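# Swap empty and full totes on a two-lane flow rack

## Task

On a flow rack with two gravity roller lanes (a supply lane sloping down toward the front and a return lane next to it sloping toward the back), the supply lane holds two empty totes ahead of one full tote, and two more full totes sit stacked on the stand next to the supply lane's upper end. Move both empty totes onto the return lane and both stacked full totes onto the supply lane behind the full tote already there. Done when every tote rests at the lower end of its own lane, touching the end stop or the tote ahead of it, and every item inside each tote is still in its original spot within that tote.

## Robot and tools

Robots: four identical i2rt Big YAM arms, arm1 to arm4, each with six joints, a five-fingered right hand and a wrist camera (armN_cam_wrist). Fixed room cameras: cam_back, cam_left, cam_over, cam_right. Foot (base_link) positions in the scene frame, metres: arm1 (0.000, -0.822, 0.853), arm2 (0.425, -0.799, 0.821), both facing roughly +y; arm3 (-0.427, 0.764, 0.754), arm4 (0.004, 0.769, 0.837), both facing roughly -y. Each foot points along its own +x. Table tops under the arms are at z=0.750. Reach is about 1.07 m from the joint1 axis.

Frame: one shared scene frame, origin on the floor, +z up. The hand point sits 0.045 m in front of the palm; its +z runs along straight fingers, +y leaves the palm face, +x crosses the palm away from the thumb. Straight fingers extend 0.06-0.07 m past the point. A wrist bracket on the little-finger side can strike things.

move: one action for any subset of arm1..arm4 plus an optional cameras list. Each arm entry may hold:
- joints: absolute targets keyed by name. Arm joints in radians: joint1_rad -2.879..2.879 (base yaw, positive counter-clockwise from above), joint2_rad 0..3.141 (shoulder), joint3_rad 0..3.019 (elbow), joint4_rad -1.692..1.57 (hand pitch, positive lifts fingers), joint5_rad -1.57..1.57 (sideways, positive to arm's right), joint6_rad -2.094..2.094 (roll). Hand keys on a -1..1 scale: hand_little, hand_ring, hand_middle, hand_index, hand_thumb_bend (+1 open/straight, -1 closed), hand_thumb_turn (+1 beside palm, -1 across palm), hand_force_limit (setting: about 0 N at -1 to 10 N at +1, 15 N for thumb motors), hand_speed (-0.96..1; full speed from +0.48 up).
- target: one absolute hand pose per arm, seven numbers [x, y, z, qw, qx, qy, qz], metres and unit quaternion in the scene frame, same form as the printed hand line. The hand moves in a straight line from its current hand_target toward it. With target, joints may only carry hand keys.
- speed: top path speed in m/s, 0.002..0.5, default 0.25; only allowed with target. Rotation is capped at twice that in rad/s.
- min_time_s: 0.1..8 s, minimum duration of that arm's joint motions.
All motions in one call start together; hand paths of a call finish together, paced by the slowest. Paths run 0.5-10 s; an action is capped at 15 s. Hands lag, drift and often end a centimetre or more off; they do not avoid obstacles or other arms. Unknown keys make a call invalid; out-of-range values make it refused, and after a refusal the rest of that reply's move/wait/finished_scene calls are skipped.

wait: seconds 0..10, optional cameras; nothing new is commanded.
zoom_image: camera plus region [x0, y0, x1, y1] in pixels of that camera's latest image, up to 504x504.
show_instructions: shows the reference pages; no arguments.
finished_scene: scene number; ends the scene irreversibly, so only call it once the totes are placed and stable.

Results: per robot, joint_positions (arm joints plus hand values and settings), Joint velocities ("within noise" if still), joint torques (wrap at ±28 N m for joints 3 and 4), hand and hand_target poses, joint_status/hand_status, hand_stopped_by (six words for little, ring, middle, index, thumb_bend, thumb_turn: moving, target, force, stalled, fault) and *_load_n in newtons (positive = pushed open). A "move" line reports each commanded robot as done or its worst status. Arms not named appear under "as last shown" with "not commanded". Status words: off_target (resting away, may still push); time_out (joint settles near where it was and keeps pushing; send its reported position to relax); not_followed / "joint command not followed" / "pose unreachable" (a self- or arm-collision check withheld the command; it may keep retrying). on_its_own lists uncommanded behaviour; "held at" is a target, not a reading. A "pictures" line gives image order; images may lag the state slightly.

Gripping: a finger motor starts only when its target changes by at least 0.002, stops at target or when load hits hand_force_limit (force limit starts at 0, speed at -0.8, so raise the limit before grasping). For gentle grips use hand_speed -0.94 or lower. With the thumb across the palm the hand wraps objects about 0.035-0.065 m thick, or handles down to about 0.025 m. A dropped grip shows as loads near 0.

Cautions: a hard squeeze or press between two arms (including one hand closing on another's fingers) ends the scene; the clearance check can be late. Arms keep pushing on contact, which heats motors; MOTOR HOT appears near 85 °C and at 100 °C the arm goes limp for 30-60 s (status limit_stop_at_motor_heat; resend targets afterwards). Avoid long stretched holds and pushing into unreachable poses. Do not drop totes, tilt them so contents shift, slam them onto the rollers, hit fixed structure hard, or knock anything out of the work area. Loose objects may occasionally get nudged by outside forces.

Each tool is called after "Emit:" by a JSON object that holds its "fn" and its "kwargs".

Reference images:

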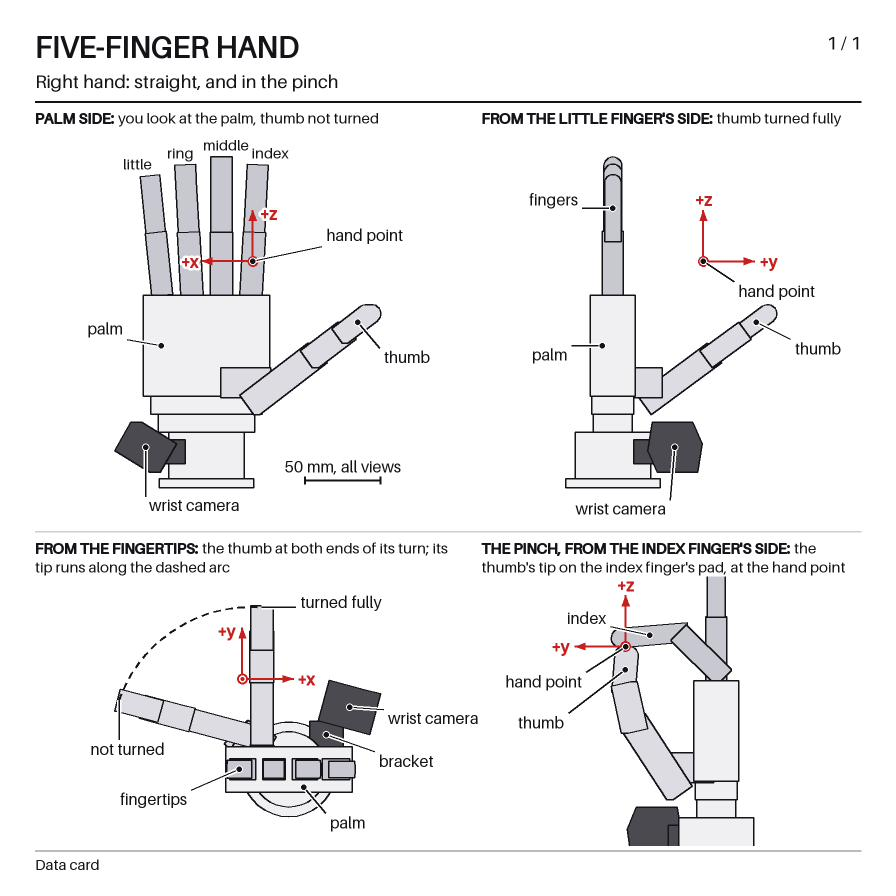

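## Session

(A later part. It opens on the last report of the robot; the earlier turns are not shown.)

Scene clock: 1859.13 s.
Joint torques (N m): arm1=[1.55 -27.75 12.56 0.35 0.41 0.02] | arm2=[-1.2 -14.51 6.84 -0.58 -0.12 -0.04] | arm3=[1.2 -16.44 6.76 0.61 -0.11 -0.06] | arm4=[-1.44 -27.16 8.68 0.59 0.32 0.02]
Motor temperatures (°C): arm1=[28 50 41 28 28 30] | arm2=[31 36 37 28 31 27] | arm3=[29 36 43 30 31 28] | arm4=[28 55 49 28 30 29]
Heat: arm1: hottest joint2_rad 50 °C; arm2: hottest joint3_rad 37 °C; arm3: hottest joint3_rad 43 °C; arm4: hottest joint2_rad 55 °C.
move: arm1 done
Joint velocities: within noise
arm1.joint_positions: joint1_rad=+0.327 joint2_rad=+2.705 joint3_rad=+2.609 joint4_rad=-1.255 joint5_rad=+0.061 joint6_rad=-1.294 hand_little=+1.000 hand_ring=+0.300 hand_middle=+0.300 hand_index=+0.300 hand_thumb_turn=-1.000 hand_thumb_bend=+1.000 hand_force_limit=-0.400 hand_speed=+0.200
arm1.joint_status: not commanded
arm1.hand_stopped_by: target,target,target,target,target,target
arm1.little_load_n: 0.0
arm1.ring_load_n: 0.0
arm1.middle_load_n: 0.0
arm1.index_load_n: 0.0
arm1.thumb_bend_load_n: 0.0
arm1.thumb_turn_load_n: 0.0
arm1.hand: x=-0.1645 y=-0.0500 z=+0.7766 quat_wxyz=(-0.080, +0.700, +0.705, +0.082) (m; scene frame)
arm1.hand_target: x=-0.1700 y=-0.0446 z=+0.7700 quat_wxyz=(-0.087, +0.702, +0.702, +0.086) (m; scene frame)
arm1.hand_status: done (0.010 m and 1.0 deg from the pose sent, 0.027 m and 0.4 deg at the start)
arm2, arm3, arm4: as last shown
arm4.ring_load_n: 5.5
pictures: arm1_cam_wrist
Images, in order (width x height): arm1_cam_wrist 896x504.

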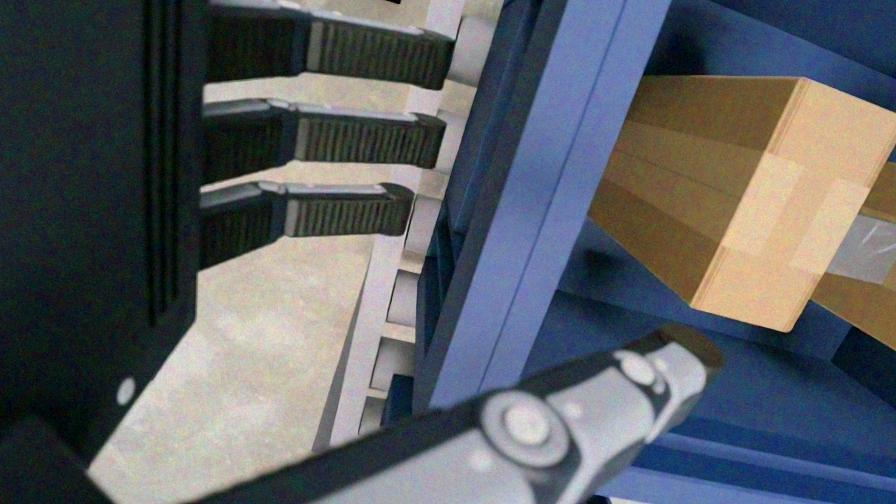

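Emit:
{"fn": "move", "kwargs": {"arm1": {"target":[-0.130,-0.045,0.773,-0.086,0.7018,0.7018,0.086],"speed":0.06}, "cameras": ["arm1_cam_wrist"]}}

Emit:
{"fn": "zoom_image", "kwargs": {"camera": "arm1_cam_wrist", "region": [300, 150, 600, 350]}}

Scene clock: 1878.93 s.
Joint torques (N m): arm1=[-0.26 -31.27 9.25 0.39 0.56 -0.26] | arm2=[-1.03 -14.51 6.82 -0.57 -0.12 -0.05] | arm3=[0.26 -16.73 6.86 0.75 0 -0.03] | arm4=[-1.14 -27.52 8.59 0.4 0.29 0]
Motor temperatures (°C): arm1=[28 51 42 28 28 30] | arm2=[31 36 37 28 31 27] | arm3=[29 36 43 30 31 28] | arm4=[28 56 49 28 30 29]
Heat: arm1: hottest joint2_rad 51 °C; arm2: hottest joint3_rad 37 °C; arm3: hottest joint3_rad 43 °C; arm4: hottest joint2_rad 56 °C.
move: arm1 off_target
Joint velocities: within noise
arm1.joint_positions: joint1_rad=+0.302 joint2_rad=+2.674 joint3_rad=+2.497 joint4_rad=-1.189 joint5_rad=+0.047 joint6_rad=-1.315 hand_little=+1.000 hand_ring=+0.300 hand_middle=+0.300 hand_index=+0.300 hand_thumb_turn=-1.000 hand_thumb_bend=+1.000 hand_force_limit=-0.400 hand_speed=+0.200
arm1.joint_status: not commanded
arm1.hand_stopped_by: target,target,target,target,target,target
arm1.little_load_n: 0.0
arm1.ring_load_n: 0.0
arm1.middle_load_n: 0.0
arm1.index_load_n: 2.0
arm1.thumb_bend_load_n: -0.5
arm1.thumb_turn_load_n: 0.0
arm1.hand: x=-0.1444 y=-0.0563 z=+0.7569 quat_wxyz=(-0.076, +0.702, +0.705, +0.074) (m; scene frame)
arm1.hand_target: x=-0.1299 y=-0.0455 z=+0.7728 quat_wxyz=(-0.085, +0.702, +0.702, +0.086) (m; scene frame)
arm1.hand_status: off_target (0.024 m and 1.9 deg from the pose sent, 0.035 m and 0.9 deg at the start)
arm2, arm3, arm4: as last shown
arm4.ring_load_n: 5.0
arm4.thumb_turn_load_n: 0.0
pictures: arm1_cam_wrist
Images, in order (width x height): arm1_cam_wrist 896x504.

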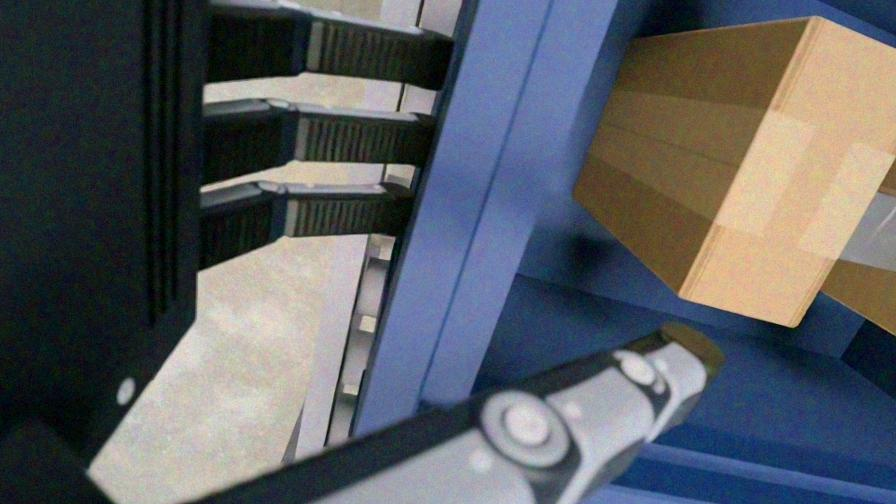

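Scaled by 1.680.

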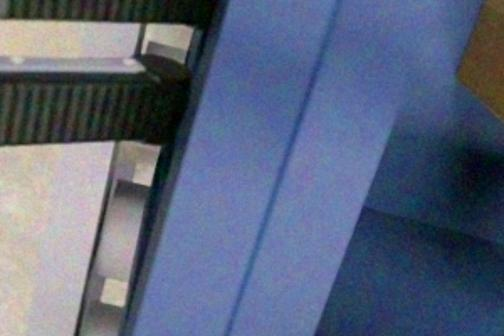

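Emit:
{"fn": "move", "kwargs": {"arm1": {"target":[-0.172,-0.034,0.790,-0.086,0.7018,0.7018,0.086],"speed":0.08}}}

Emit:
{"fn": "move", "kwargs": {"arm1": {"target":[-0.128,-0.036,0.776,-0.086,0.7018,0.7018,0.086],"speed":0.06}, "cameras": ["arm1_cam_wrist"]}}

Emit:
{"fn": "zoom_image", "kwargs": {"camera": "arm1_cam_wrist", "region": [300, 150, 600, 350]}}

Scene clock: 1893.00 s.
Joint torques (N m): arm1=[1.55 -27.05 13.52 -0.01 0.41 0.02] | arm2=[-1.2 -14.51 6.83 -0.51 -0.13 -0.03] | arm3=[1.61 -16.03 6.69 0.53 0 -0.05] | arm4=[-1.14 -27.05 8.7 0.53 0.27 0.01]
Motor temperatures (°C): arm1=[28 50 42 28 28 30] | arm2=[31 36 37 28 31 27] | arm3=[29 36 43 30 31 28] | arm4=[28 56 49 28 30 29]
Heat: arm1: hottest joint2_rad 50 °C; arm2: hottest joint3_rad 37 °C; arm3: hottest joint3_rad 43 °C; arm4: hottest joint2_rad 56 °C.
move: arm1 done
Joint velocities: within noise
arm1.joint_positions: joint1_rad=+0.326 joint2_rad=+2.805 joint3_rad=+2.861 joint4_rad=-1.387 joint5_rad=+0.061 joint6_rad=-1.297 hand_little=+1.000 hand_ring=+0.300 hand_middle=+0.300 hand_index=+0.300 hand_thumb_turn=-1.000 hand_thumb_bend=+1.000 hand_force_limit=-0.400 hand_speed=+0.200
arm1.joint_status: not commanded
arm1.hand_stopped_by: target,target,target,target,target,target
arm1.little_load_n: 0.0
arm1.ring_load_n: 0.0
arm1.middle_load_n: 0.0
arm1.index_load_n: 0.0
arm1.thumb_bend_load_n: 0.0
arm1.thumb_turn_load_n: 0.0
arm1.hand: x=-0.1678 y=-0.0358 z=+0.7968 quat_wxyz=(-0.088, +0.699, +0.704, +0.086) (m; scene frame)
arm1.hand_target: x=-0.1718 y=-0.0347 z=+0.7901 quat_wxyz=(-0.090, +0.701, +0.702, +0.088) (m; scene frame)
arm1.hand_status: done (0.008 m and 0.5 deg from the pose sent, 0.048 m and 1.9 deg at the start)
arm2.joint_positions: joint1_rad=-0.411 joint2_rad=+1.718 joint3_rad=+1.601 joint4_rad=-1.434 joint5_rad=-0.003 joint6_rad=+1.112 hand_little=+1.000 hand_ring=+0.180 hand_middle=+0.180 hand_index=+0.180 hand_thumb_turn=-1.000 hand_thumb_bend=+1.000 hand_force_limit=-0.400 hand_speed=-0.400
arm2.joint_status: not commanded
arm2.hand_stopped_by: target,target,target,target,target,target
arm2.little_load_n: 0.0
arm2.ring_load_n: 0.0
arm2.middle_load_n: 0.0
arm2.index_load_n: 0.0
arm2.thumb_bend_load_n: 0.0
arm2.thumb_turn_load_n: 0.0
arm2.hand: x=+0.5978 y=-0.2935 z=+1.0035 quat_wxyz=(-0.010, +0.708, -0.706, -0.002) (m; scene frame)
arm2.hand_target: x=+0.5999 y=-0.2999 z=+1.0002 quat_wxyz=(+0.000, +0.707, -0.707, +0.000) (m; scene frame)
arm2.hand_status: not commanded
arm3: as last shown
arm3.thumb_bend_load_n: -0.5
arm4.joint_positions: joint1_rad=+0.290 joint2_rad=+2.829 joint3_rad=+2.847 joint4_rad=-1.466 joint5_rad=+0.029 joint6_rad=-1.320 hand_little=+1.000 hand_ring=+0.180 hand_middle=+0.201 hand_index=+0.224 hand_thumb_turn=-1.000 hand_thumb_bend=+0.088 hand_force_limit=-0.300 hand_speed=-0.800
arm4.joint_status: not commanded
arm4.hand_stopped_by: target,force,force,force,force,target
arm4.little_load_n: 0.0
arm4.ring_load_n: 5.0
arm4.middle_load_n: 0.5
arm4.index_load_n: 0.0
arm4.thumb_bend_load_n: 2.5
arm4.thumb_turn_load_n: 0.0
arm4.hand: x=+0.1553 y=+0.0085 z=+0.7597 quat_wxyz=(+0.046, +0.712, -0.700, +0.047) (m; scene frame)
arm4.hand_target: x=+0.1498 y=+0.0043 z=+0.7571 quat_wxyz=(+0.050, +0.705, -0.705, +0.051) (m; scene frame)
arm4.hand_status: not commanded
pictures: none

Scene clock: 1894.67 s.
Joint torques (N m): arm1=[0.03 -32.15 9.46 0.44 0.41 -0.15] | arm2=[-1.08 -14.56 6.86 -0.61 -0.12 -0.03] | arm3=[1.2 -16.5 6.74 0.76 -0.01 -0.04] | arm4=[-1.38 -26.87 8.65 0.68 0.3 0]
Motor temperatures (°C): arm1=[28 50 42 28 28 30] | arm2=[31 36 37 28 31 27] | arm3=[29 36 43 30 31 28] | arm4=[28 56 49 28 30 29]
Heat: arm1: hottest joint2_rad 50 °C; arm2: hottest joint3_rad 37 °C; arm3: hottest joint3_rad 43 °C; arm4: hottest joint2_rad 56 °C.
move: arm1 off_target
Joint velocities: within noise
arm1.joint_positions: joint1_rad=+0.285 joint2_rad=+2.725 joint3_rad=+2.606 joint4_rad=-1.247 joint5_rad=+0.050 joint6_rad=-1.326 hand_little=+1.000 hand_ring=+0.300 hand_middle=+0.300 hand_index=+0.300 hand_thumb_turn=-1.000 hand_thumb_bend=+1.000 hand_force_limit=-0.400 hand_speed=+0.200
arm1.joint_status: not commanded
arm1.hand_stopped_by: target,target,target,target,target,target
arm1.little_load_n: 0.0
arm1.ring_load_n: 0.5
arm1.middle_load_n: 0.0
arm1.index_load_n: 0.0
arm1.thumb_bend_load_n: 0.0
arm1.thumb_turn_load_n: 0.0
arm1.hand: x=-0.1327 y=-0.0453 z=+0.7600 quat_wxyz=(-0.074, +0.704, +0.702, +0.076) (m; scene frame)
arm1.hand_target: x=-0.1278 y=-0.0363 z=+0.7759 quat_wxyz=(-0.086, +0.702, +0.702, +0.086) (m; scene frame)
arm1.hand_status: off_target (0.019 m and 1.9 deg from the pose sent, 0.045 m and 0.5 deg at the start)
arm2, arm3, arm4: as last shown
arm3.middle_load_n: 0.5
arm3.thumb_turn_load_n: -0.5
arm4.ring_load_n: 5.5
arm4.middle_load_n: 0.0
arm4.thumb_turn_load_n: 0.5
pictures: arm1_cam_wrist
Images, in order (width x height): arm1_cam_wrist 896x504.

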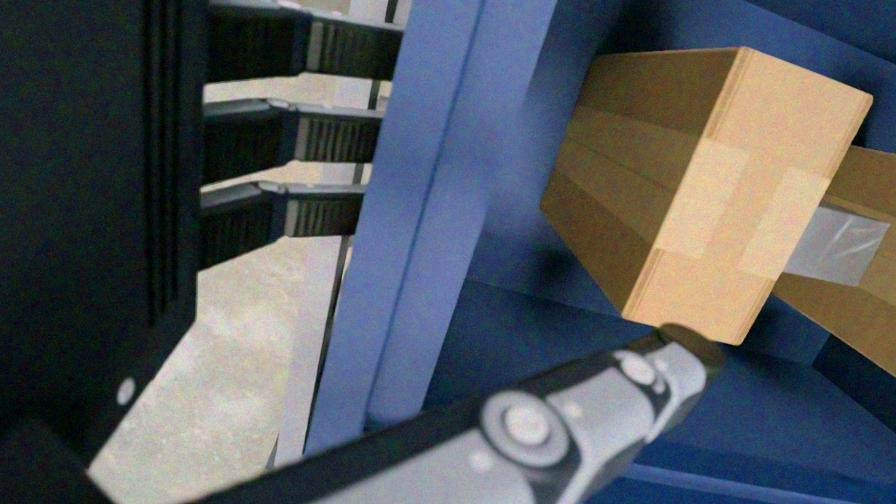

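Scaled by 1.680.

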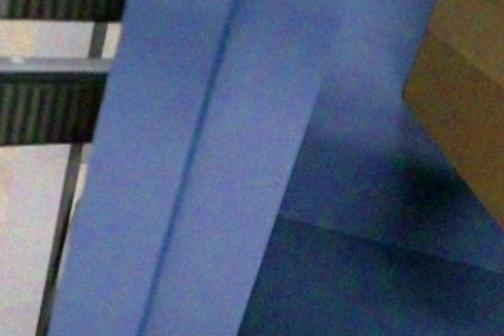

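Emit:
{"fn": "move", "kwargs": {"arm1": {"joints":{"hand_index":-0.1,"hand_middle":-0.1,"hand_ring":-0.1,"hand_speed":-0.88,"hand_force_limit":-0.5}}}}

Emit:
{"fn": "move", "kwargs": {"arm1": {"joints":{"hand_thumb_bend":-0.2,"hand_speed":-0.8,"hand_force_limit":-0.4}}, "cameras": ["arm1_cam_wrist","cam_over"]}}

Scene clock: 1907.37 s.
Joint torques (N m): arm1=[0.62 -31.62 9.85 0.16 0.56 -0.14] | arm2=[-1.2 -14.68 6.78 -0.54 -0.13 -0.03] | arm3=[0.5 -17.44 6.64 0.61 -0.05 -0.01] | arm4=[-1.79 -27.34 8.69 0.4 0.3 0.03]
Motor temperatures (°C): arm1=[28 51 42 28 28 30] | arm2=[31 36 37 28 31 27] | arm3=[29 36 43 30 31 28] | arm4=[28 56 49 28 30 29]
Heat: arm1: hottest joint2_rad 51 °C; arm2: hottest joint3_rad 37 °C; arm3: hottest joint3_rad 43 °C; arm4: hottest joint2_rad 56 °C.
move: arm1 off_target
Joint velocities: within noise
arm1.joint_positions: joint1_rad=+0.285 joint2_rad=+2.725 joint3_rad=+2.602 joint4_rad=-1.240 joint5_rad=+0.046 joint6_rad=-1.328 hand_little=+1.000 hand_ring=+0.257 hand_middle=+0.201 hand_index=+0.146 hand_thumb_turn=-1.000 hand_thumb_bend=+1.000 hand_force_limit=-0.500 hand_speed=-0.880
arm1.joint_status: hand_ring off_target (ended at +0.257, target -0.100); hand_middle off_target (ended at +0.201, target -0.100); hand_index off_target (ended at +0.146, target -0.100); the others done
arm1.hand_stopped_by: target,force,force,force,target,target
arm1.little_load_n: 0.0
arm1.ring_load_n: 0.0
arm1.middle_load_n: 1.0
arm1.index_load_n: 2.5
arm1.thumb_bend_load_n: -0.5
arm1.thumb_turn_load_n: 0.0
arm1.hand: x=-0.1335 y=-0.0446 z=+0.7583 quat_wxyz=(-0.076, +0.703, +0.703, +0.075) (m; scene frame)
arm1.hand_target: x=-0.1278 y=-0.0362 z=+0.7760 quat_wxyz=(-0.086, +0.702, +0.702, +0.086) (m; scene frame)
arm1.hand_status: not commanded
arm2, arm3, arm4: as last shown
arm2.thumb_bend_load_n: -0.5
arm3.middle_load_n: 0.0
arm3.thumb_bend_load_n: 0.0
arm3.thumb_turn_load_n: 0.0
arm4.joint_positions: joint1_rad=+0.290 joint2_rad=+2.829 joint3_rad=+2.847 joint4_rad=-1.465 joint5_rad=+0.029 joint6_rad=-1.320 hand_little=+1.000 hand_ring=+0.180 hand_middle=+0.201 hand_index=+0.224 hand_thumb_turn=-1.000 hand_thumb_bend=+0.088 hand_force_limit=-0.300 hand_speed=-0.800
arm4.thumb_turn_load_n: -0.5
arm4.hand: x=+0.1553 y=+0.0084 z=+0.7596 quat_wxyz=(+0.046, +0.711, -0.700, +0.047) (m; scene frame)
arm4.hand_target: x=+0.1498 y=+0.0042 z=+0.7571 quat_wxyz=(+0.050, +0.705, -0.705, +0.051) (m; scene frame)
pictures: none

Scene clock: 1911.80 s.
Joint torques (N m): arm1=[0.67 -31.56 9.85 0.16 0.55 -0.15] | arm2=[-1.26 -14.74 6.8 -0.55 -0.11 -0.04] | arm3=[1.55 -16.21 6.42 0.59 -0.01 -0.06] | arm4=[-1.03 -27.22 8.72 0.46 0.34 0.01]
Motor temperatures (°C): arm1=[28 52 42 28 28 30] | arm2=[31 36 37 28 31 27] | arm3=[29 36 43 30 31 28] | arm4=[28 56 49 28 30 29]
Heat: arm1: hottest joint2_rad 52 °C; arm2: hottest joint3_rad 37 °C; arm3: hottest joint3_rad 43 °C; arm4: hottest joint2_rad 56 °C.
move: arm1 off_target
Joint velocities: within noise
arm1.joint_positions: joint1_rad=+0.285 joint2_rad=+2.725 joint3_rad=+2.602 joint4_rad=-1.240 joint5_rad=+0.046 joint6_rad=-1.328 hand_little=+1.000 hand_ring=+0.257 hand_middle=+0.201 hand_index=+0.146 hand_thumb_turn=-1.000 hand_thumb_bend=+0.041 hand_force_limit=-0.400 hand_speed=-0.800
arm1.joint_status: hand_thumb_bend off_target (ended at +0.041, target -0.200); the others done
arm1.hand_stopped_by: target,force,force,force,force,target
arm1.little_load_n: 0.0
arm1.ring_load_n: 0.0
arm1.middle_load_n: 2.0
arm1.index_load_n: 4.0
arm1.thumb_bend_load_n: 5.5
arm1.thumb_turn_load_n: 1.0
arm1.hand: x=-0.1335 y=-0.0446 z=+0.7583 quat_wxyz=(-0.076, +0.703, +0.703, +0.075) (m; scene frame)
arm1.hand_target: x=-0.1278 y=-0.0362 z=+0.7760 quat_wxyz=(-0.086, +0.702, +0.702, +0.086) (m; scene frame)
arm1.hand_status: not commanded
arm2, arm4: as last shown
arm2.little_load_n: -0.5
arm2.middle_load_n: 0.5
arm2.thumb_bend_load_n: 0.0
arm3.joint_positions: joint1_rad=-0.522 joint2_rad=+1.861 joint3_rad=+1.474 joint4_rad=-1.160 joint5_rad=-0.005 joint6_rad=+1.080 hand_little=+1.000 hand_ring=+0.280 hand_middle=+0.280 hand_index=+0.280 hand_thumb_turn=-1.000 hand_thumb_bend=+1.000 hand_force_limit=-0.300 hand_speed=-0.400
arm3.joint_status: not commanded
arm3.hand_stopped_by: target,target,target,target,target,target
arm3.little_load_n: 0.0
arm3.ring_load_n: 0.0
arm3.middle_load_n: 0.0
arm3.index_load_n: 0.0
arm3.thumb_bend_load_n: 0.0
arm3.thumb_turn_load_n: 0.0
arm3.hand: x=-0.6360 y=+0.2467 z=+0.8169 quat_wxyz=(-0.003, -0.713, -0.701, +0.013) (m; scene frame)
arm3.hand_target: x=-0.6299 y=+0.2504 z=+0.8004 quat_wxyz=(+0.000, -0.707, -0.707, +0.000) (m; scene frame)
arm3.hand_status: not commanded
pictures: arm1_cam_wrist, cam_over
Images, in order (width x height): arm1_cam_wrist 896x504, cam_over 896x504.

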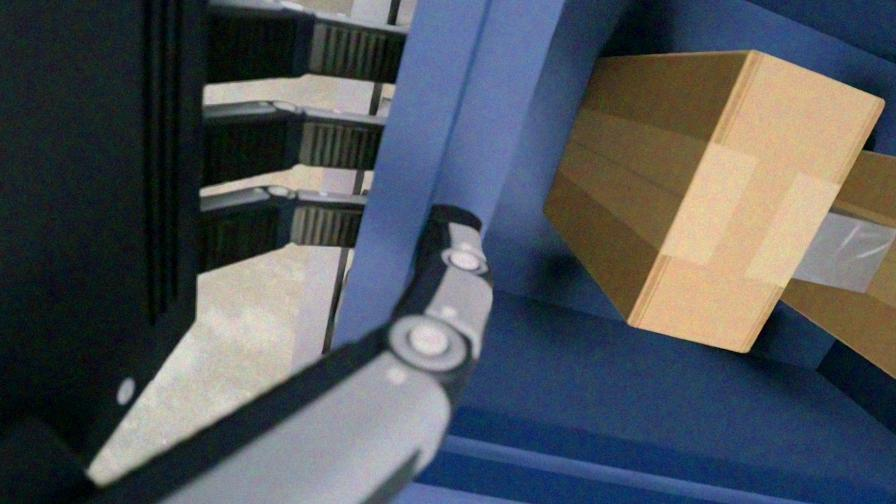

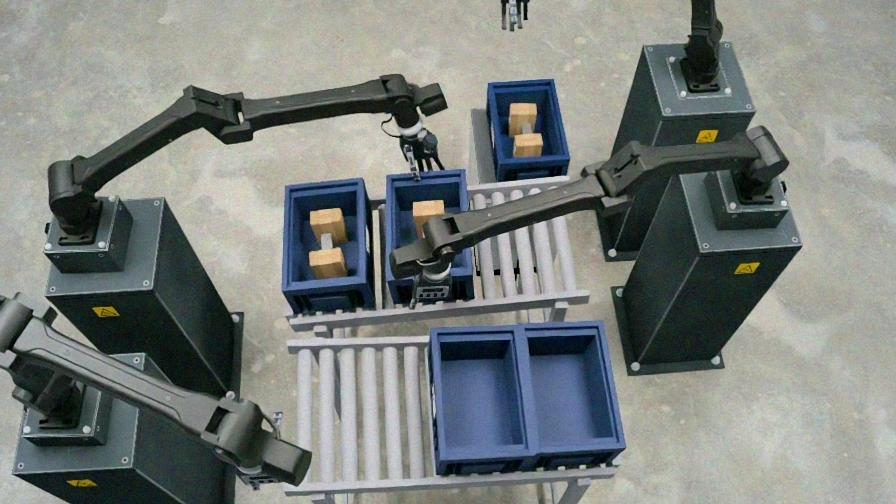

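Emit:
{"fn": "move", "kwargs": {"arm4": {"joints":{"hand_thumb_bend":1,"hand_index":0.3,"hand_middle":0.3,"hand_ring":0.3,"hand_speed":-0.4}}}}

Emit:
{"fn": "move", "kwargs": {"arm4": {"target":[0.225,0.006,0.762,0.045,0.7057,-0.7057,0.045],"speed":0.1}, "cameras": ["arm4_cam_wrist","cam_over"]}}

Scene clock: 1917.70 s.
Joint torques (N m): arm1=[0.67 -31.62 9.84 0.17 0.55 -0.15] | arm2=[-1.08 -14.51 6.79 -0.55 -0.13 -0.03] | arm3=[0.38 -17.38 6.72 0.58 -0.05 -0.03] | arm4=[-1.73 -27.34 8.73 0.54 0.24 0.05]
Motor temperatures (°C): arm1=[28 52 42 28 28 30] | arm2=[31 36 37 28 31 27] | arm3=[29 36 43 30 31 28] | arm4=[28 56 49 28 30 29]
Heat: arm1: hottest joint2_rad 52 °C; arm2: hottest joint3_rad 37 °C; arm3: hottest joint3_rad 43 °C; arm4: hottest joint2_rad 56 °C.
move: arm4 done
Joint velocities: within noise
arm1, arm2, arm3: as last shown
arm1.ring_load_n: 0.5
arm1.thumb_turn_load_n: 1.5
arm2.little_load_n: 0.0
arm2.middle_load_n: 0.0
arm4.joint_positions: joint1_rad=+0.290 joint2_rad=+2.829 joint3_rad=+2.847 joint4_rad=-1.465 joint5_rad=+0.032 joint6_rad=-1.319 hand_little=+1.000 hand_ring=+0.300 hand_middle=+0.300 hand_index=+0.300 hand_thumb_turn=-1.000 hand_thumb_bend=+1.000 hand_force_limit=-0.300 hand_speed=-0.400
arm4.joint_status: all done
arm4.hand_stopped_by: target,target,target,target,target,target
arm4.little_load_n: 0.0
arm4.ring_load_n: 0.0
arm4.middle_load_n: 0.0
arm4.index_load_n: 0.0
arm4.thumb_bend_load_n: 0.0
arm4.thumb_turn_load_n: 0.0
arm4.hand: x=+0.1549 y=+0.0082 z=+0.7601 quat_wxyz=(+0.047, +0.711, -0.700, +0.047) (m; scene frame)
arm4.hand_target: x=+0.1498 y=+0.0042 z=+0.7570 quat_wxyz=(+0.050, +0.705, -0.705, +0.051) (m; scene frame)
arm4.hand_status: not commanded
pictures: none

Scene clock: 1919.10 s.
Joint torques (N m): arm1=[0.67 -31.74 9.84 0.14 0.56 -0.14] | arm2=[-1.14 -14.56 6.76 -0.64 -0.12 -0.03] | arm3=[0.67 -15.44 6.54 0.84 0.01 -0.03] | arm4=[-1.14 -25.58 10.97 0.95 0.2 -0.01]
Motor temperatures (°C): arm1=[28 52 42 28 28 30] | arm2=[31 36 37 28 31 27] | arm3=[29 36 43 30 31 28] | arm4=[28 57 49 28 30 29]
Heat: arm1: hottest joint2_rad 52 °C; arm2: hottest joint3_rad 37 °C; arm3: hottest joint3_rad 43 °C; arm4: hottest joint2_rad 57 °C.
move: arm4 off_target
Joint velocities: within noise
arm1, arm2, arm3: as last shown
arm1.little_load_n: -0.5
arm1.ring_load_n: 0.0
arm1.middle_load_n: 1.5
arm4.joint_positions: joint1_rad=+0.374 joint2_rad=+2.831 joint3_rad=+2.877 joint4_rad=-1.448 joint5_rad=+0.037 joint6_rad=-1.249 hand_little=+1.000 hand_ring=+0.300 hand_middle=+0.300 hand_index=+0.300 hand_thumb_turn=-1.000 hand_thumb_bend=+1.000 hand_force_limit=-0.300 hand_speed=-0.400
arm4.joint_status: not commanded
arm4.hand_stopped_by: target,target,target,target,target,target
arm4.little_load_n: 0.0
arm4.ring_load_n: 0.0
arm4.middle_load_n: 0.0
arm4.index_load_n: 0.0
arm4.thumb_bend_load_n: 0.0
arm4.thumb_turn_load_n: 0.0
arm4.hand: x=+0.2234 y=+0.0165 z=+0.7690 quat_wxyz=(+0.055, +0.714, -0.694, +0.069) (m; scene frame)
arm4.hand_target: x=+0.2246 y=+0.0077 z=+0.7622 quat_wxyz=(+0.062, +0.709, -0.697, +0.082) (m; scene frame)
arm4.hand_status: off_target (0.013 m and 3.5 deg from the pose sent, 0.070 m and 1.0 deg at the start; a joint's target at an end of its range on 31 of 42 steps)
pictures: arm4_cam_wrist, cam_over
Images, in order (width x height): arm4_cam_wrist 896x504, cam_over 896x504.

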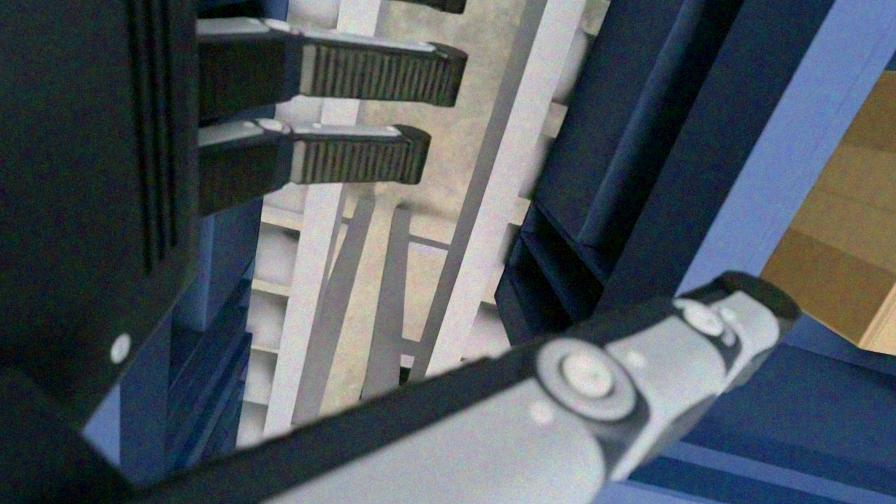

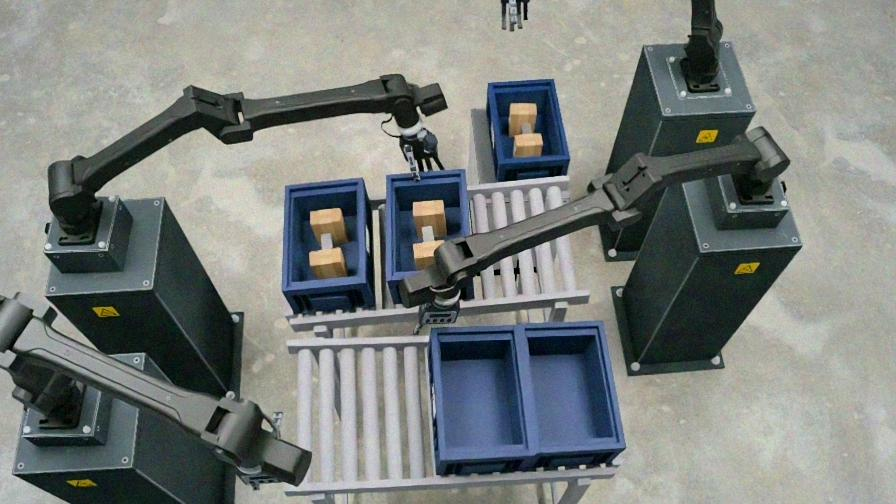

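Emit:
{"fn": "move", "kwargs": {"arm4": {"target":[0.25,0.10,0.88,0,0.7071,-0.7071,0],"speed":0.2}, "arm1": {"target":[-0.130,-0.056,0.774,-0.08,0.7026,0.7026,0.08],"speed":0.05}}}

Emit:
{"fn": "move", "kwargs": {"arm1": {"target":[-0.130,-0.076,0.770,-0.07,0.7036,0.7036,0.07],"speed":0.05}, "cameras": ["arm1_cam_wrist","cam_over"]}}

Scene clock: 1929.97 s.
Joint torques (N m): arm1=[1.08 -31.44 9.59 0.65 0.45 -0.07] | arm2=[-1.26 -14.68 6.75 -0.59 -0.13 -0.03] | arm3=[0.44 -17.61 6.8 0.55 -0.04 -0.06] | arm4=[-0.5 -26.34 6.16 -0.39 -0.01 0.03]
Motor temperatures (°C): arm1=[28 53 42 28 28 30] | arm2=[31 36 37 28 31 27] | arm3=[29 36 43 30 31 28] | arm4=[28 60 48 28 30 29]
Heat: arm1: hottest joint2_rad 53 °C; arm2: hottest joint3_rad 37 °C; arm3: hottest joint3_rad 43 °C; arm4: hottest joint2_rad 60 °C.
move: arm1 off_target; arm4 off_target
Joint velocities: within noise
arm1.joint_positions: joint1_rad=+0.287 joint2_rad=+2.643 joint3_rad=+2.428 joint4_rad=-1.183 joint5_rad=+0.046 joint6_rad=-1.327 hand_little=+1.000 hand_ring=+0.257 hand_middle=+0.201 hand_index=+0.145 hand_thumb_turn=-1.000 hand_thumb_bend=+0.040 hand_force_limit=-0.400 hand_speed=-0.800
arm1.joint_status: not commanded
arm1.hand_stopped_by: target,force,force,force,force,target
arm1.little_load_n: 0.0
arm1.ring_load_n: 0.0
arm1.middle_load_n: 0.0
arm1.index_load_n: 0.5
arm1.thumb_bend_load_n: 0.0
arm1.thumb_turn_load_n: 0.0
arm1.hand: x=-0.1288 y=-0.0682 z=+0.7535 quat_wxyz=(-0.061, +0.703, +0.705, +0.066) (m; scene frame)
arm1.hand_target: x=-0.1298 y=-0.0564 z=+0.7741 quat_wxyz=(-0.080, +0.703, +0.703, +0.080) (m; scene frame)
arm1.hand_status: off_target (0.024 m and 2.7 deg from the pose sent, 0.020 m and 0.8 deg at the start)
arm2, arm3: as last shown
arm3.thumb_bend_load_n: -0.5
arm4.joint_positions: joint1_rad=+0.429 joint2_rad=+2.606 joint3_rad=+2.753 joint4_rad=-1.676 joint5_rad=+0.000 joint6_rad=-1.169 hand_little=+1.000 hand_ring=+0.300 hand_middle=+0.300 hand_index=+0.300 hand_thumb_turn=-1.000 hand_thumb_bend=+1.000 hand_force_limit=-0.300 hand_speed=-0.400
arm4.joint_status: not commanded
arm4.hand_stopped_by: target,target,target,target,target,target
arm4.little_load_n: 0.0
arm4.ring_load_n: 0.0
arm4.middle_load_n: 0.0
arm4.index_load_n: 0.0
arm4.thumb_bend_load_n: -0.5
arm4.thumb_turn_load_n: 0.0
arm4.hand: x=+0.2501 y=+0.0920 z=+0.8914 quat_wxyz=(+0.010, +0.709, -0.705, +0.021) (m; scene frame)
arm4.hand_target: x=+0.2499 y=+0.1002 z=+0.8800 quat_wxyz=(+0.002, +0.708, -0.707, +0.004) (m; scene frame)
arm4.hand_status: off_target (0.014 m and 2.7 deg from the pose sent, 0.141 m and 10.3 deg at the start; a joint's target at an end of its range on 31 of 51 steps)
pictures: none

Scene clock: 1931.07 s.
Joint torques (N m): arm1=[1.44 -30.97 9.02 -0.18 0.32 -0.02] | arm2=[-1.14 -14.51 6.79 -0.55 -0.13 -0.03] | arm3=[1.2 -16.5 6.54 0.46 -0.06 -0.09] | arm4=[-0.85 -26.11 6.08 -0.24 -0.02 0.02]
Motor temperatures (°C): arm1=[28 53 42 28 28 30] | arm2=[31 36 37 28 31 27] | arm3=[29 36 43 30 31 28] | arm4=[28 61 48 28 30 29]
Heat: arm1: hottest joint2_rad 53 °C; arm2: hottest joint3_rad 37 °C; arm3: hottest joint3_rad 43 °C; arm4: hottest joint2_rad 61 °C.
move: arm1 off_target
Joint velocities: within noise
arm1.joint_positions: joint1_rad=+0.287 joint2_rad=+2.595 joint3_rad=+2.327 joint4_rad=-1.133 joint5_rad=+0.043 joint6_rad=-1.327 hand_little=+1.000 hand_ring=+0.257 hand_middle=+0.201 hand_index=+0.145 hand_thumb_turn=-1.000 hand_thumb_bend=+0.040 hand_force_limit=-0.400 hand_speed=-0.800
arm1.joint_status: not commanded
arm1.hand_stopped_by: target,force,force,force,force,target
arm1.little_load_n: 0.0
arm1.ring_load_n: 0.0
arm1.middle_load_n: 0.5
arm1.index_load_n: 2.0
arm1.thumb_bend_load_n: 0.0
arm1.thumb_turn_load_n: 0.0
arm1.hand: x=-0.1267 y=-0.0798 z=+0.7513 quat_wxyz=(-0.060, +0.703, +0.705, +0.064) (m; scene frame)
arm1.hand_target: x=-0.1299 y=-0.0761 z=+0.7697 quat_wxyz=(-0.070, +0.704, +0.704, +0.070) (m; scene frame)
arm1.hand_status: off_target (0.019 m and 1.3 deg from the pose sent, 0.018 m and 1.2 deg at the start)
arm2, arm3, arm4: as last shown
arm2.index_load_n: 0.5
arm4.thumb_bend_load_n: 0.0
pictures: arm1_cam_wrist, cam_over
Images, in order (width x height): arm1_cam_wrist 896x504, cam_over 896x504.

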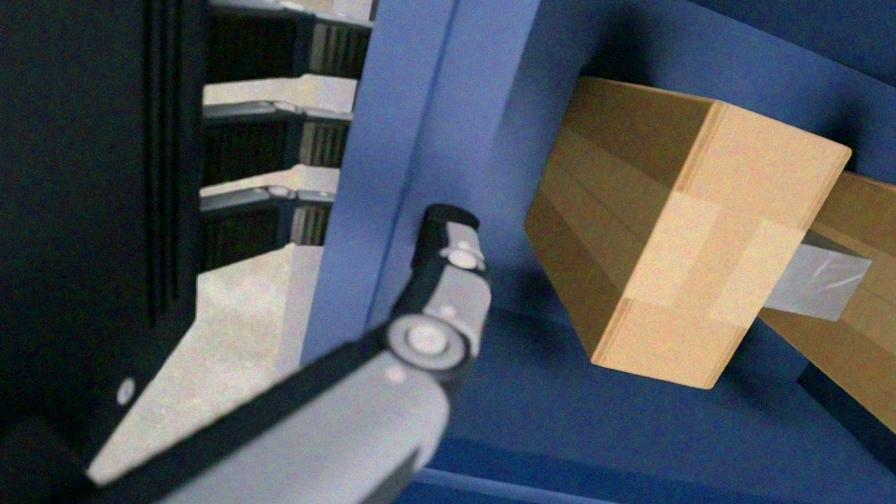

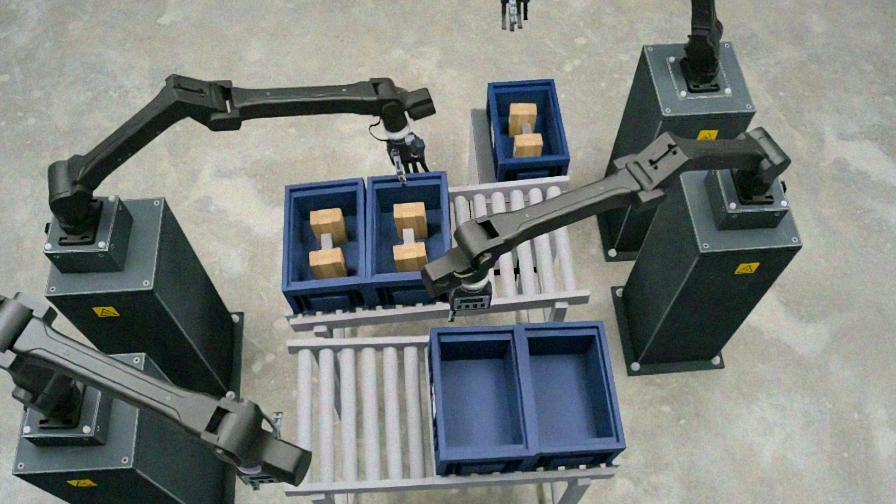

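Emit:
{"fn": "zoom_image", "kwargs": {"camera": "cam_over", "region": [270, 160, 490, 320]}}

Scaled by 2.291.

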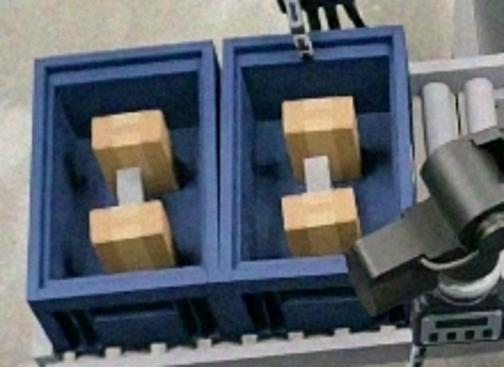

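Emit:
{"fn": "move", "kwargs": {"arm1": {"target":[-0.136,-0.100,0.768,-0.065,0.7041,0.7041,0.065],"speed":0.05}, "cameras": ["arm1_cam_wrist","cam_over"]}}

Emit:
{"fn": "zoom_image", "kwargs": {"camera": "cam_over", "region": [270, 160, 490, 320]}}

Scene clock: 1941.37 s.
Joint torques (N m): arm1=[1.9 -30.86 8.87 -0.18 0.29 0.07] | arm2=[-1.26 -14.56 6.82 -0.51 -0.13 -0.03] | arm3=[1.08 -17.03 6.8 0.75 -0.05 -0.05] | arm4=[-0.44 -26.05 6.12 -0.39 -0.01 0.01]
Motor temperatures (°C): arm1=[28 51 42 28 28 30] | arm2=[31 36 37 28 31 27] | arm3=[29 36 43 30 31 28] | arm4=[28 62 47 28 30 29]
Heat: arm1: hottest joint2_rad 51 °C; arm2: hottest joint3_rad 37 °C; arm3: hottest joint3_rad 43 °C; arm4: hottest joint2_rad 62 °C.
move: arm1 off_target
Joint velocities: within noise
arm1.joint_positions: joint1_rad=+0.296 joint2_rad=+2.528 joint3_rad=+2.191 joint4_rad=-1.080 joint5_rad=+0.042 joint6_rad=-1.322 hand_little=+1.000 hand_ring=+0.257 hand_middle=+0.201 hand_index=+0.145 hand_thumb_turn=-1.000 hand_thumb_bend=+0.040 hand_force_limit=-0.400 hand_speed=-0.800
arm1.joint_status: not commanded
arm1.hand_stopped_by: target,force,force,force,force,target
arm1.little_load_n: 0.0
arm1.ring_load_n: 0.0
arm1.middle_load_n: 0.5
arm1.index_load_n: 1.5
arm1.thumb_bend_load_n: 0.0
arm1.thumb_turn_load_n: 0.0
arm1.hand: x=-0.1277 y=-0.1029 z=+0.7494 quat_wxyz=(-0.054, +0.702, +0.707, +0.059) (m; scene frame)
arm1.hand_target: x=-0.1358 y=-0.1000 z=+0.7678 quat_wxyz=(-0.065, +0.704, +0.704, +0.065) (m; scene frame)
arm1.hand_status: off_target (0.021 m and 1.5 deg from the pose sent, 0.028 m and 0.6 deg at the start)
arm2.joint_positions: joint1_rad=-0.411 joint2_rad=+1.718 joint3_rad=+1.601 joint4_rad=-1.434 joint5_rad=-0.003 joint6_rad=+1.112 hand_little=+1.000 hand_ring=+0.180 hand_middle=+0.180 hand_index=+0.180 hand_thumb_turn=-1.000 hand_thumb_bend=+1.000 hand_force_limit=-0.400 hand_speed=-0.400
arm2.joint_status: not commanded
arm2.hand_stopped_by: target,target,target,target,target,target
arm2.little_load_n: 0.0
arm2.ring_load_n: 0.0
arm2.middle_load_n: 0.5
arm2.index_load_n: 0.0
arm2.thumb_bend_load_n: 0.0
arm2.thumb_turn_load_n: 0.0
arm2.hand: x=+0.5978 y=-0.2935 z=+1.0035 quat_wxyz=(-0.010, +0.708, -0.706, -0.002) (m; scene frame)
arm2.hand_target: x=+0.5999 y=-0.2999 z=+1.0002 quat_wxyz=(+0.000, +0.707, -0.707, +0.000) (m; scene frame)
arm2.hand_status: not commanded
arm3, arm4: as last shown
arm4.thumb_turn_load_n: 0.5
pictures: arm1_cam_wrist, cam_over
Images, in order (width x height): arm1_cam_wrist 896x504, cam_over 896x504.

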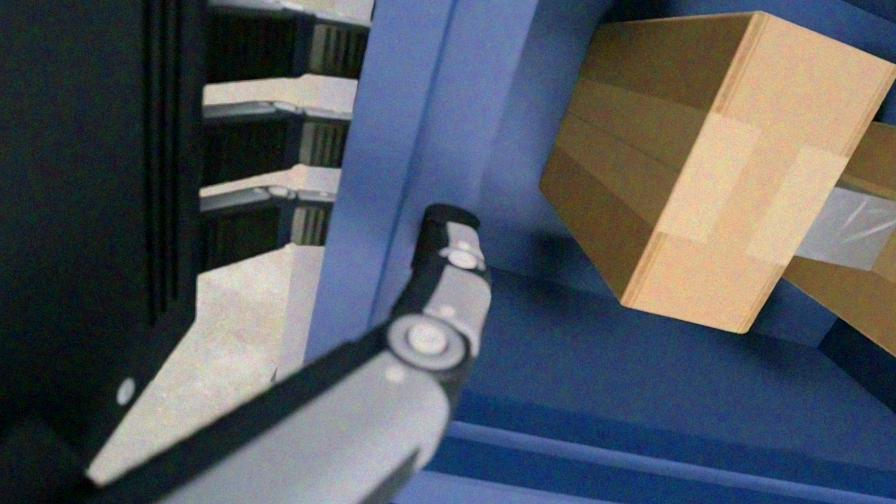

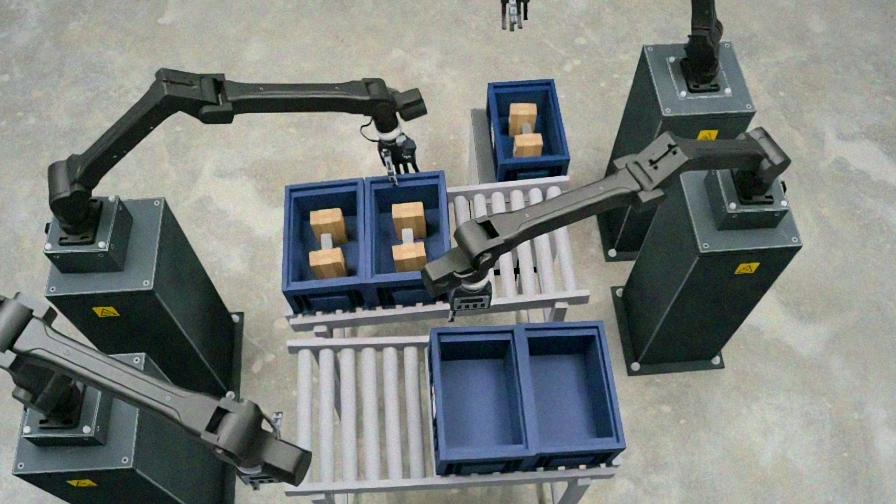

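Scaled by 2.291.

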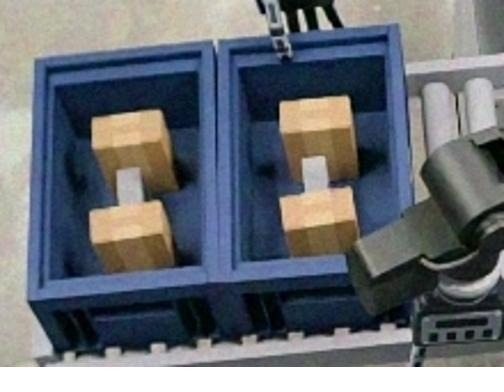

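Emit:
{"fn": "move", "kwargs": {"arm1": {"joints":{"hand_thumb_bend":1,"hand_index":0.3,"hand_middle":0.3,"hand_ring":0.3,"hand_speed":-0.4}}}}

Emit:
{"fn": "move", "kwargs": {"arm1": {"target":[-0.23,-0.105,0.768,-0.065,0.7041,0.7041,0.065],"speed":0.12}, "arm4": {"target":[-0.15,0.29,0.85,0,0.7071,-0.7071,0],"speed":0.2}, "cameras": ["cam_left","cam_over"]}}

Scene clock: 1949.17 s.
Joint torques (N m): arm1=[1.73 -29.57 9.03 -0.17 0.31 0.03] | arm2=[-1.32 -14.56 6.84 -0.54 -0.13 -0.03] | arm3=[0.79 -16.67 6.89 0.83 0.03 -0.08] | arm4=[-0.91 -26.7 6.02 -0.35 -0.01 0.02]
Motor temperatures (°C): arm1=[28 51 41 28 28 30] | arm2=[31 36 37 28 31 27] | arm3=[29 36 43 30 31 28] | arm4=[28 63 46 28 30 29]
Heat: arm1: hottest joint2_rad 51 °C; arm2: hottest joint3_rad 37 °C; arm3: hottest joint3_rad 43 °C; arm4: hottest joint2_rad 63 °C.
move: arm1 done
Joint velocities: within noise
arm1.joint_positions: joint1_rad=+0.298 joint2_rad=+2.520 joint3_rad=+2.188 joint4_rad=-1.080 joint5_rad=+0.042 joint6_rad=-1.317 hand_little=+1.000 hand_ring=+0.300 hand_middle=+0.300 hand_index=+0.300 hand_thumb_turn=-1.000 hand_thumb_bend=+1.000 hand_force_limit=-0.400 hand_speed=-0.400
arm1.joint_status: all done
arm1.hand_stopped_by: target,target,target,target,target,target
arm1.little_load_n: 0.0
arm1.ring_load_n: 0.5
arm1.middle_load_n: 0.0
arm1.index_load_n: 0.0
arm1.thumb_bend_load_n: 0.0
arm1.thumb_turn_load_n: 0.0
arm1.hand: x=-0.1292 y=-0.1028 z=+0.7539 quat_wxyz=(-0.056, +0.704, +0.706, +0.060) (m; scene frame)
arm1.hand_target: x=-0.1360 y=-0.1001 z=+0.7677 quat_wxyz=(-0.065, +0.704, +0.704, +0.065) (m; scene frame)
arm1.hand_status: not commanded
arm2, arm3, arm4: as last shown
arm2.middle_load_n: 0.0
arm3.thumb_bend_load_n: 0.0
arm4.little_load_n: 0.5
arm4.thumb_turn_load_n: 0.0
pictures: none

Scene clock: 1952.33 s.
Joint torques (N m): arm1=[1.44 -26.11 12.85 -0.4 0.42 0.02] | arm2=[-1.2 -14.74 6.8 -0.55 -0.13 -0.03] | arm3=[0.85 -16.03 6.82 0.95 -0.03 -0.06] | arm4=[-0.73 -17.55 5.11 0.36 0.08 -0.12]
Motor temperatures (°C): arm1=[28 51 42 28 28 30] | arm2=[31 36 37 28 31 27] | arm3=[29 36 43 30 31 28] | arm4=[28 62 46 28 30 29]
Heat: arm1: hottest joint2_rad 51 °C; arm2: hottest joint3_rad 37 °C; arm3: hottest joint3_rad 43 °C; arm4: hottest joint2_rad 62 °C.
move: arm1 done; arm4 done
Joint velocities: within noise
arm1.joint_positions: joint1_rad=+0.422 joint2_rad=+2.573 joint3_rad=+2.346 joint4_rad=-1.175 joint5_rad=+0.061 joint6_rad=-1.199 hand_little=+1.000 hand_ring=+0.300 hand_middle=+0.300 hand_index=+0.300 hand_thumb_turn=-1.000 hand_thumb_bend=+1.000 hand_force_limit=-0.400 hand_speed=-0.400
arm1.joint_status: not commanded
arm1.hand_stopped_by: target,target,target,target,target,target
arm1.little_load_n: -0.5
arm1.ring_load_n: 0.0
arm1.middle_load_n: 0.0
arm1.index_load_n: 0.0
arm1.thumb_bend_load_n: 0.0
arm1.thumb_turn_load_n: 0.0
arm1.hand: x=-0.2255 y=-0.1100 z=+0.7735 quat_wxyz=(-0.064, +0.702, +0.707, +0.063) (m; scene frame)
arm1.hand_target: x=-0.2298 y=-0.1053 z=+0.7679 quat_wxyz=(-0.066, +0.704, +0.704, +0.065) (m; scene frame)
arm1.hand_status: done (0.009 m and 0.5 deg from the pose sent, 0.102 m and 1.1 deg at the start)
arm2, arm3: as last shown
arm3.ring_load_n: 0.5
arm4.joint_positions: joint1_rad=-0.160 joint2_rad=+1.859 joint3_rad=+1.328 joint4_rad=-1.046 joint5_rad=+0.000 joint6_rad=-1.743 hand_little=+1.000 hand_ring=+0.300 hand_middle=+0.300 hand_index=+0.300 hand_thumb_turn=-1.000 hand_thumb_bend=+1.000 hand_force_limit=-0.300 hand_speed=-0.400
arm4.joint_status: not commanded
arm4.hand_stopped_by: target,target,target,target,target,target
arm4.little_load_n: 0.0
arm4.ring_load_n: 0.0
arm4.middle_load_n: 0.0
arm4.index_load_n: 0.0
arm4.thumb_bend_load_n: 0.0
arm4.thumb_turn_load_n: 0.0
arm4.hand: x=-0.1501 y=+0.2867 z=+0.8527 quat_wxyz=(+0.000, +0.704, -0.710, -0.001) (m; scene frame)
arm4.hand_target: x=-0.1500 y=+0.2900 z=+0.8500 quat_wxyz=(+0.000, +0.707, -0.707, +0.000) (m; scene frame)
arm4.hand_status: done (0.004 m and 0.5 deg from the pose sent, 0.448 m and 2.7 deg at the start)
pictures: cam_left, cam_over
Images, in order (width x height): cam_left 896x504, cam_over 896x504.

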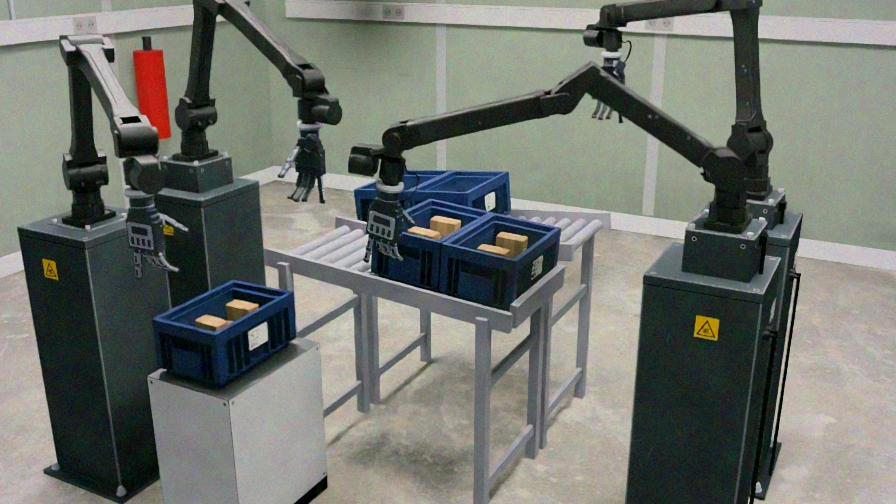

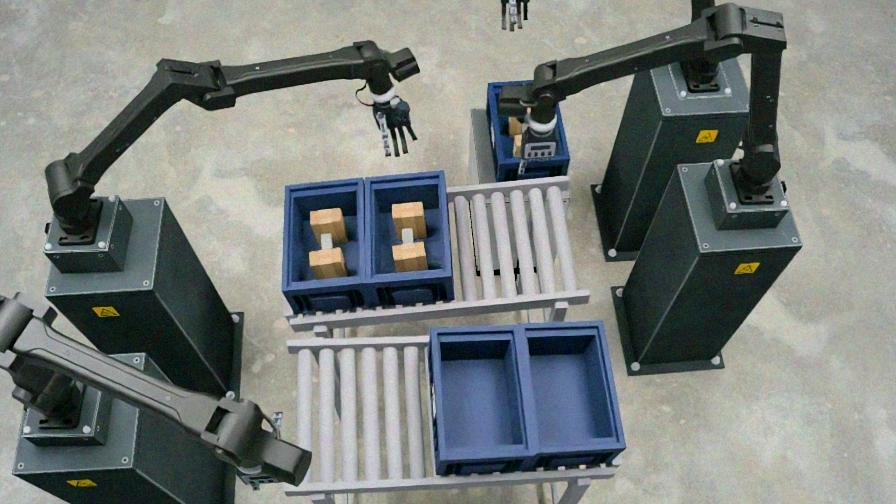

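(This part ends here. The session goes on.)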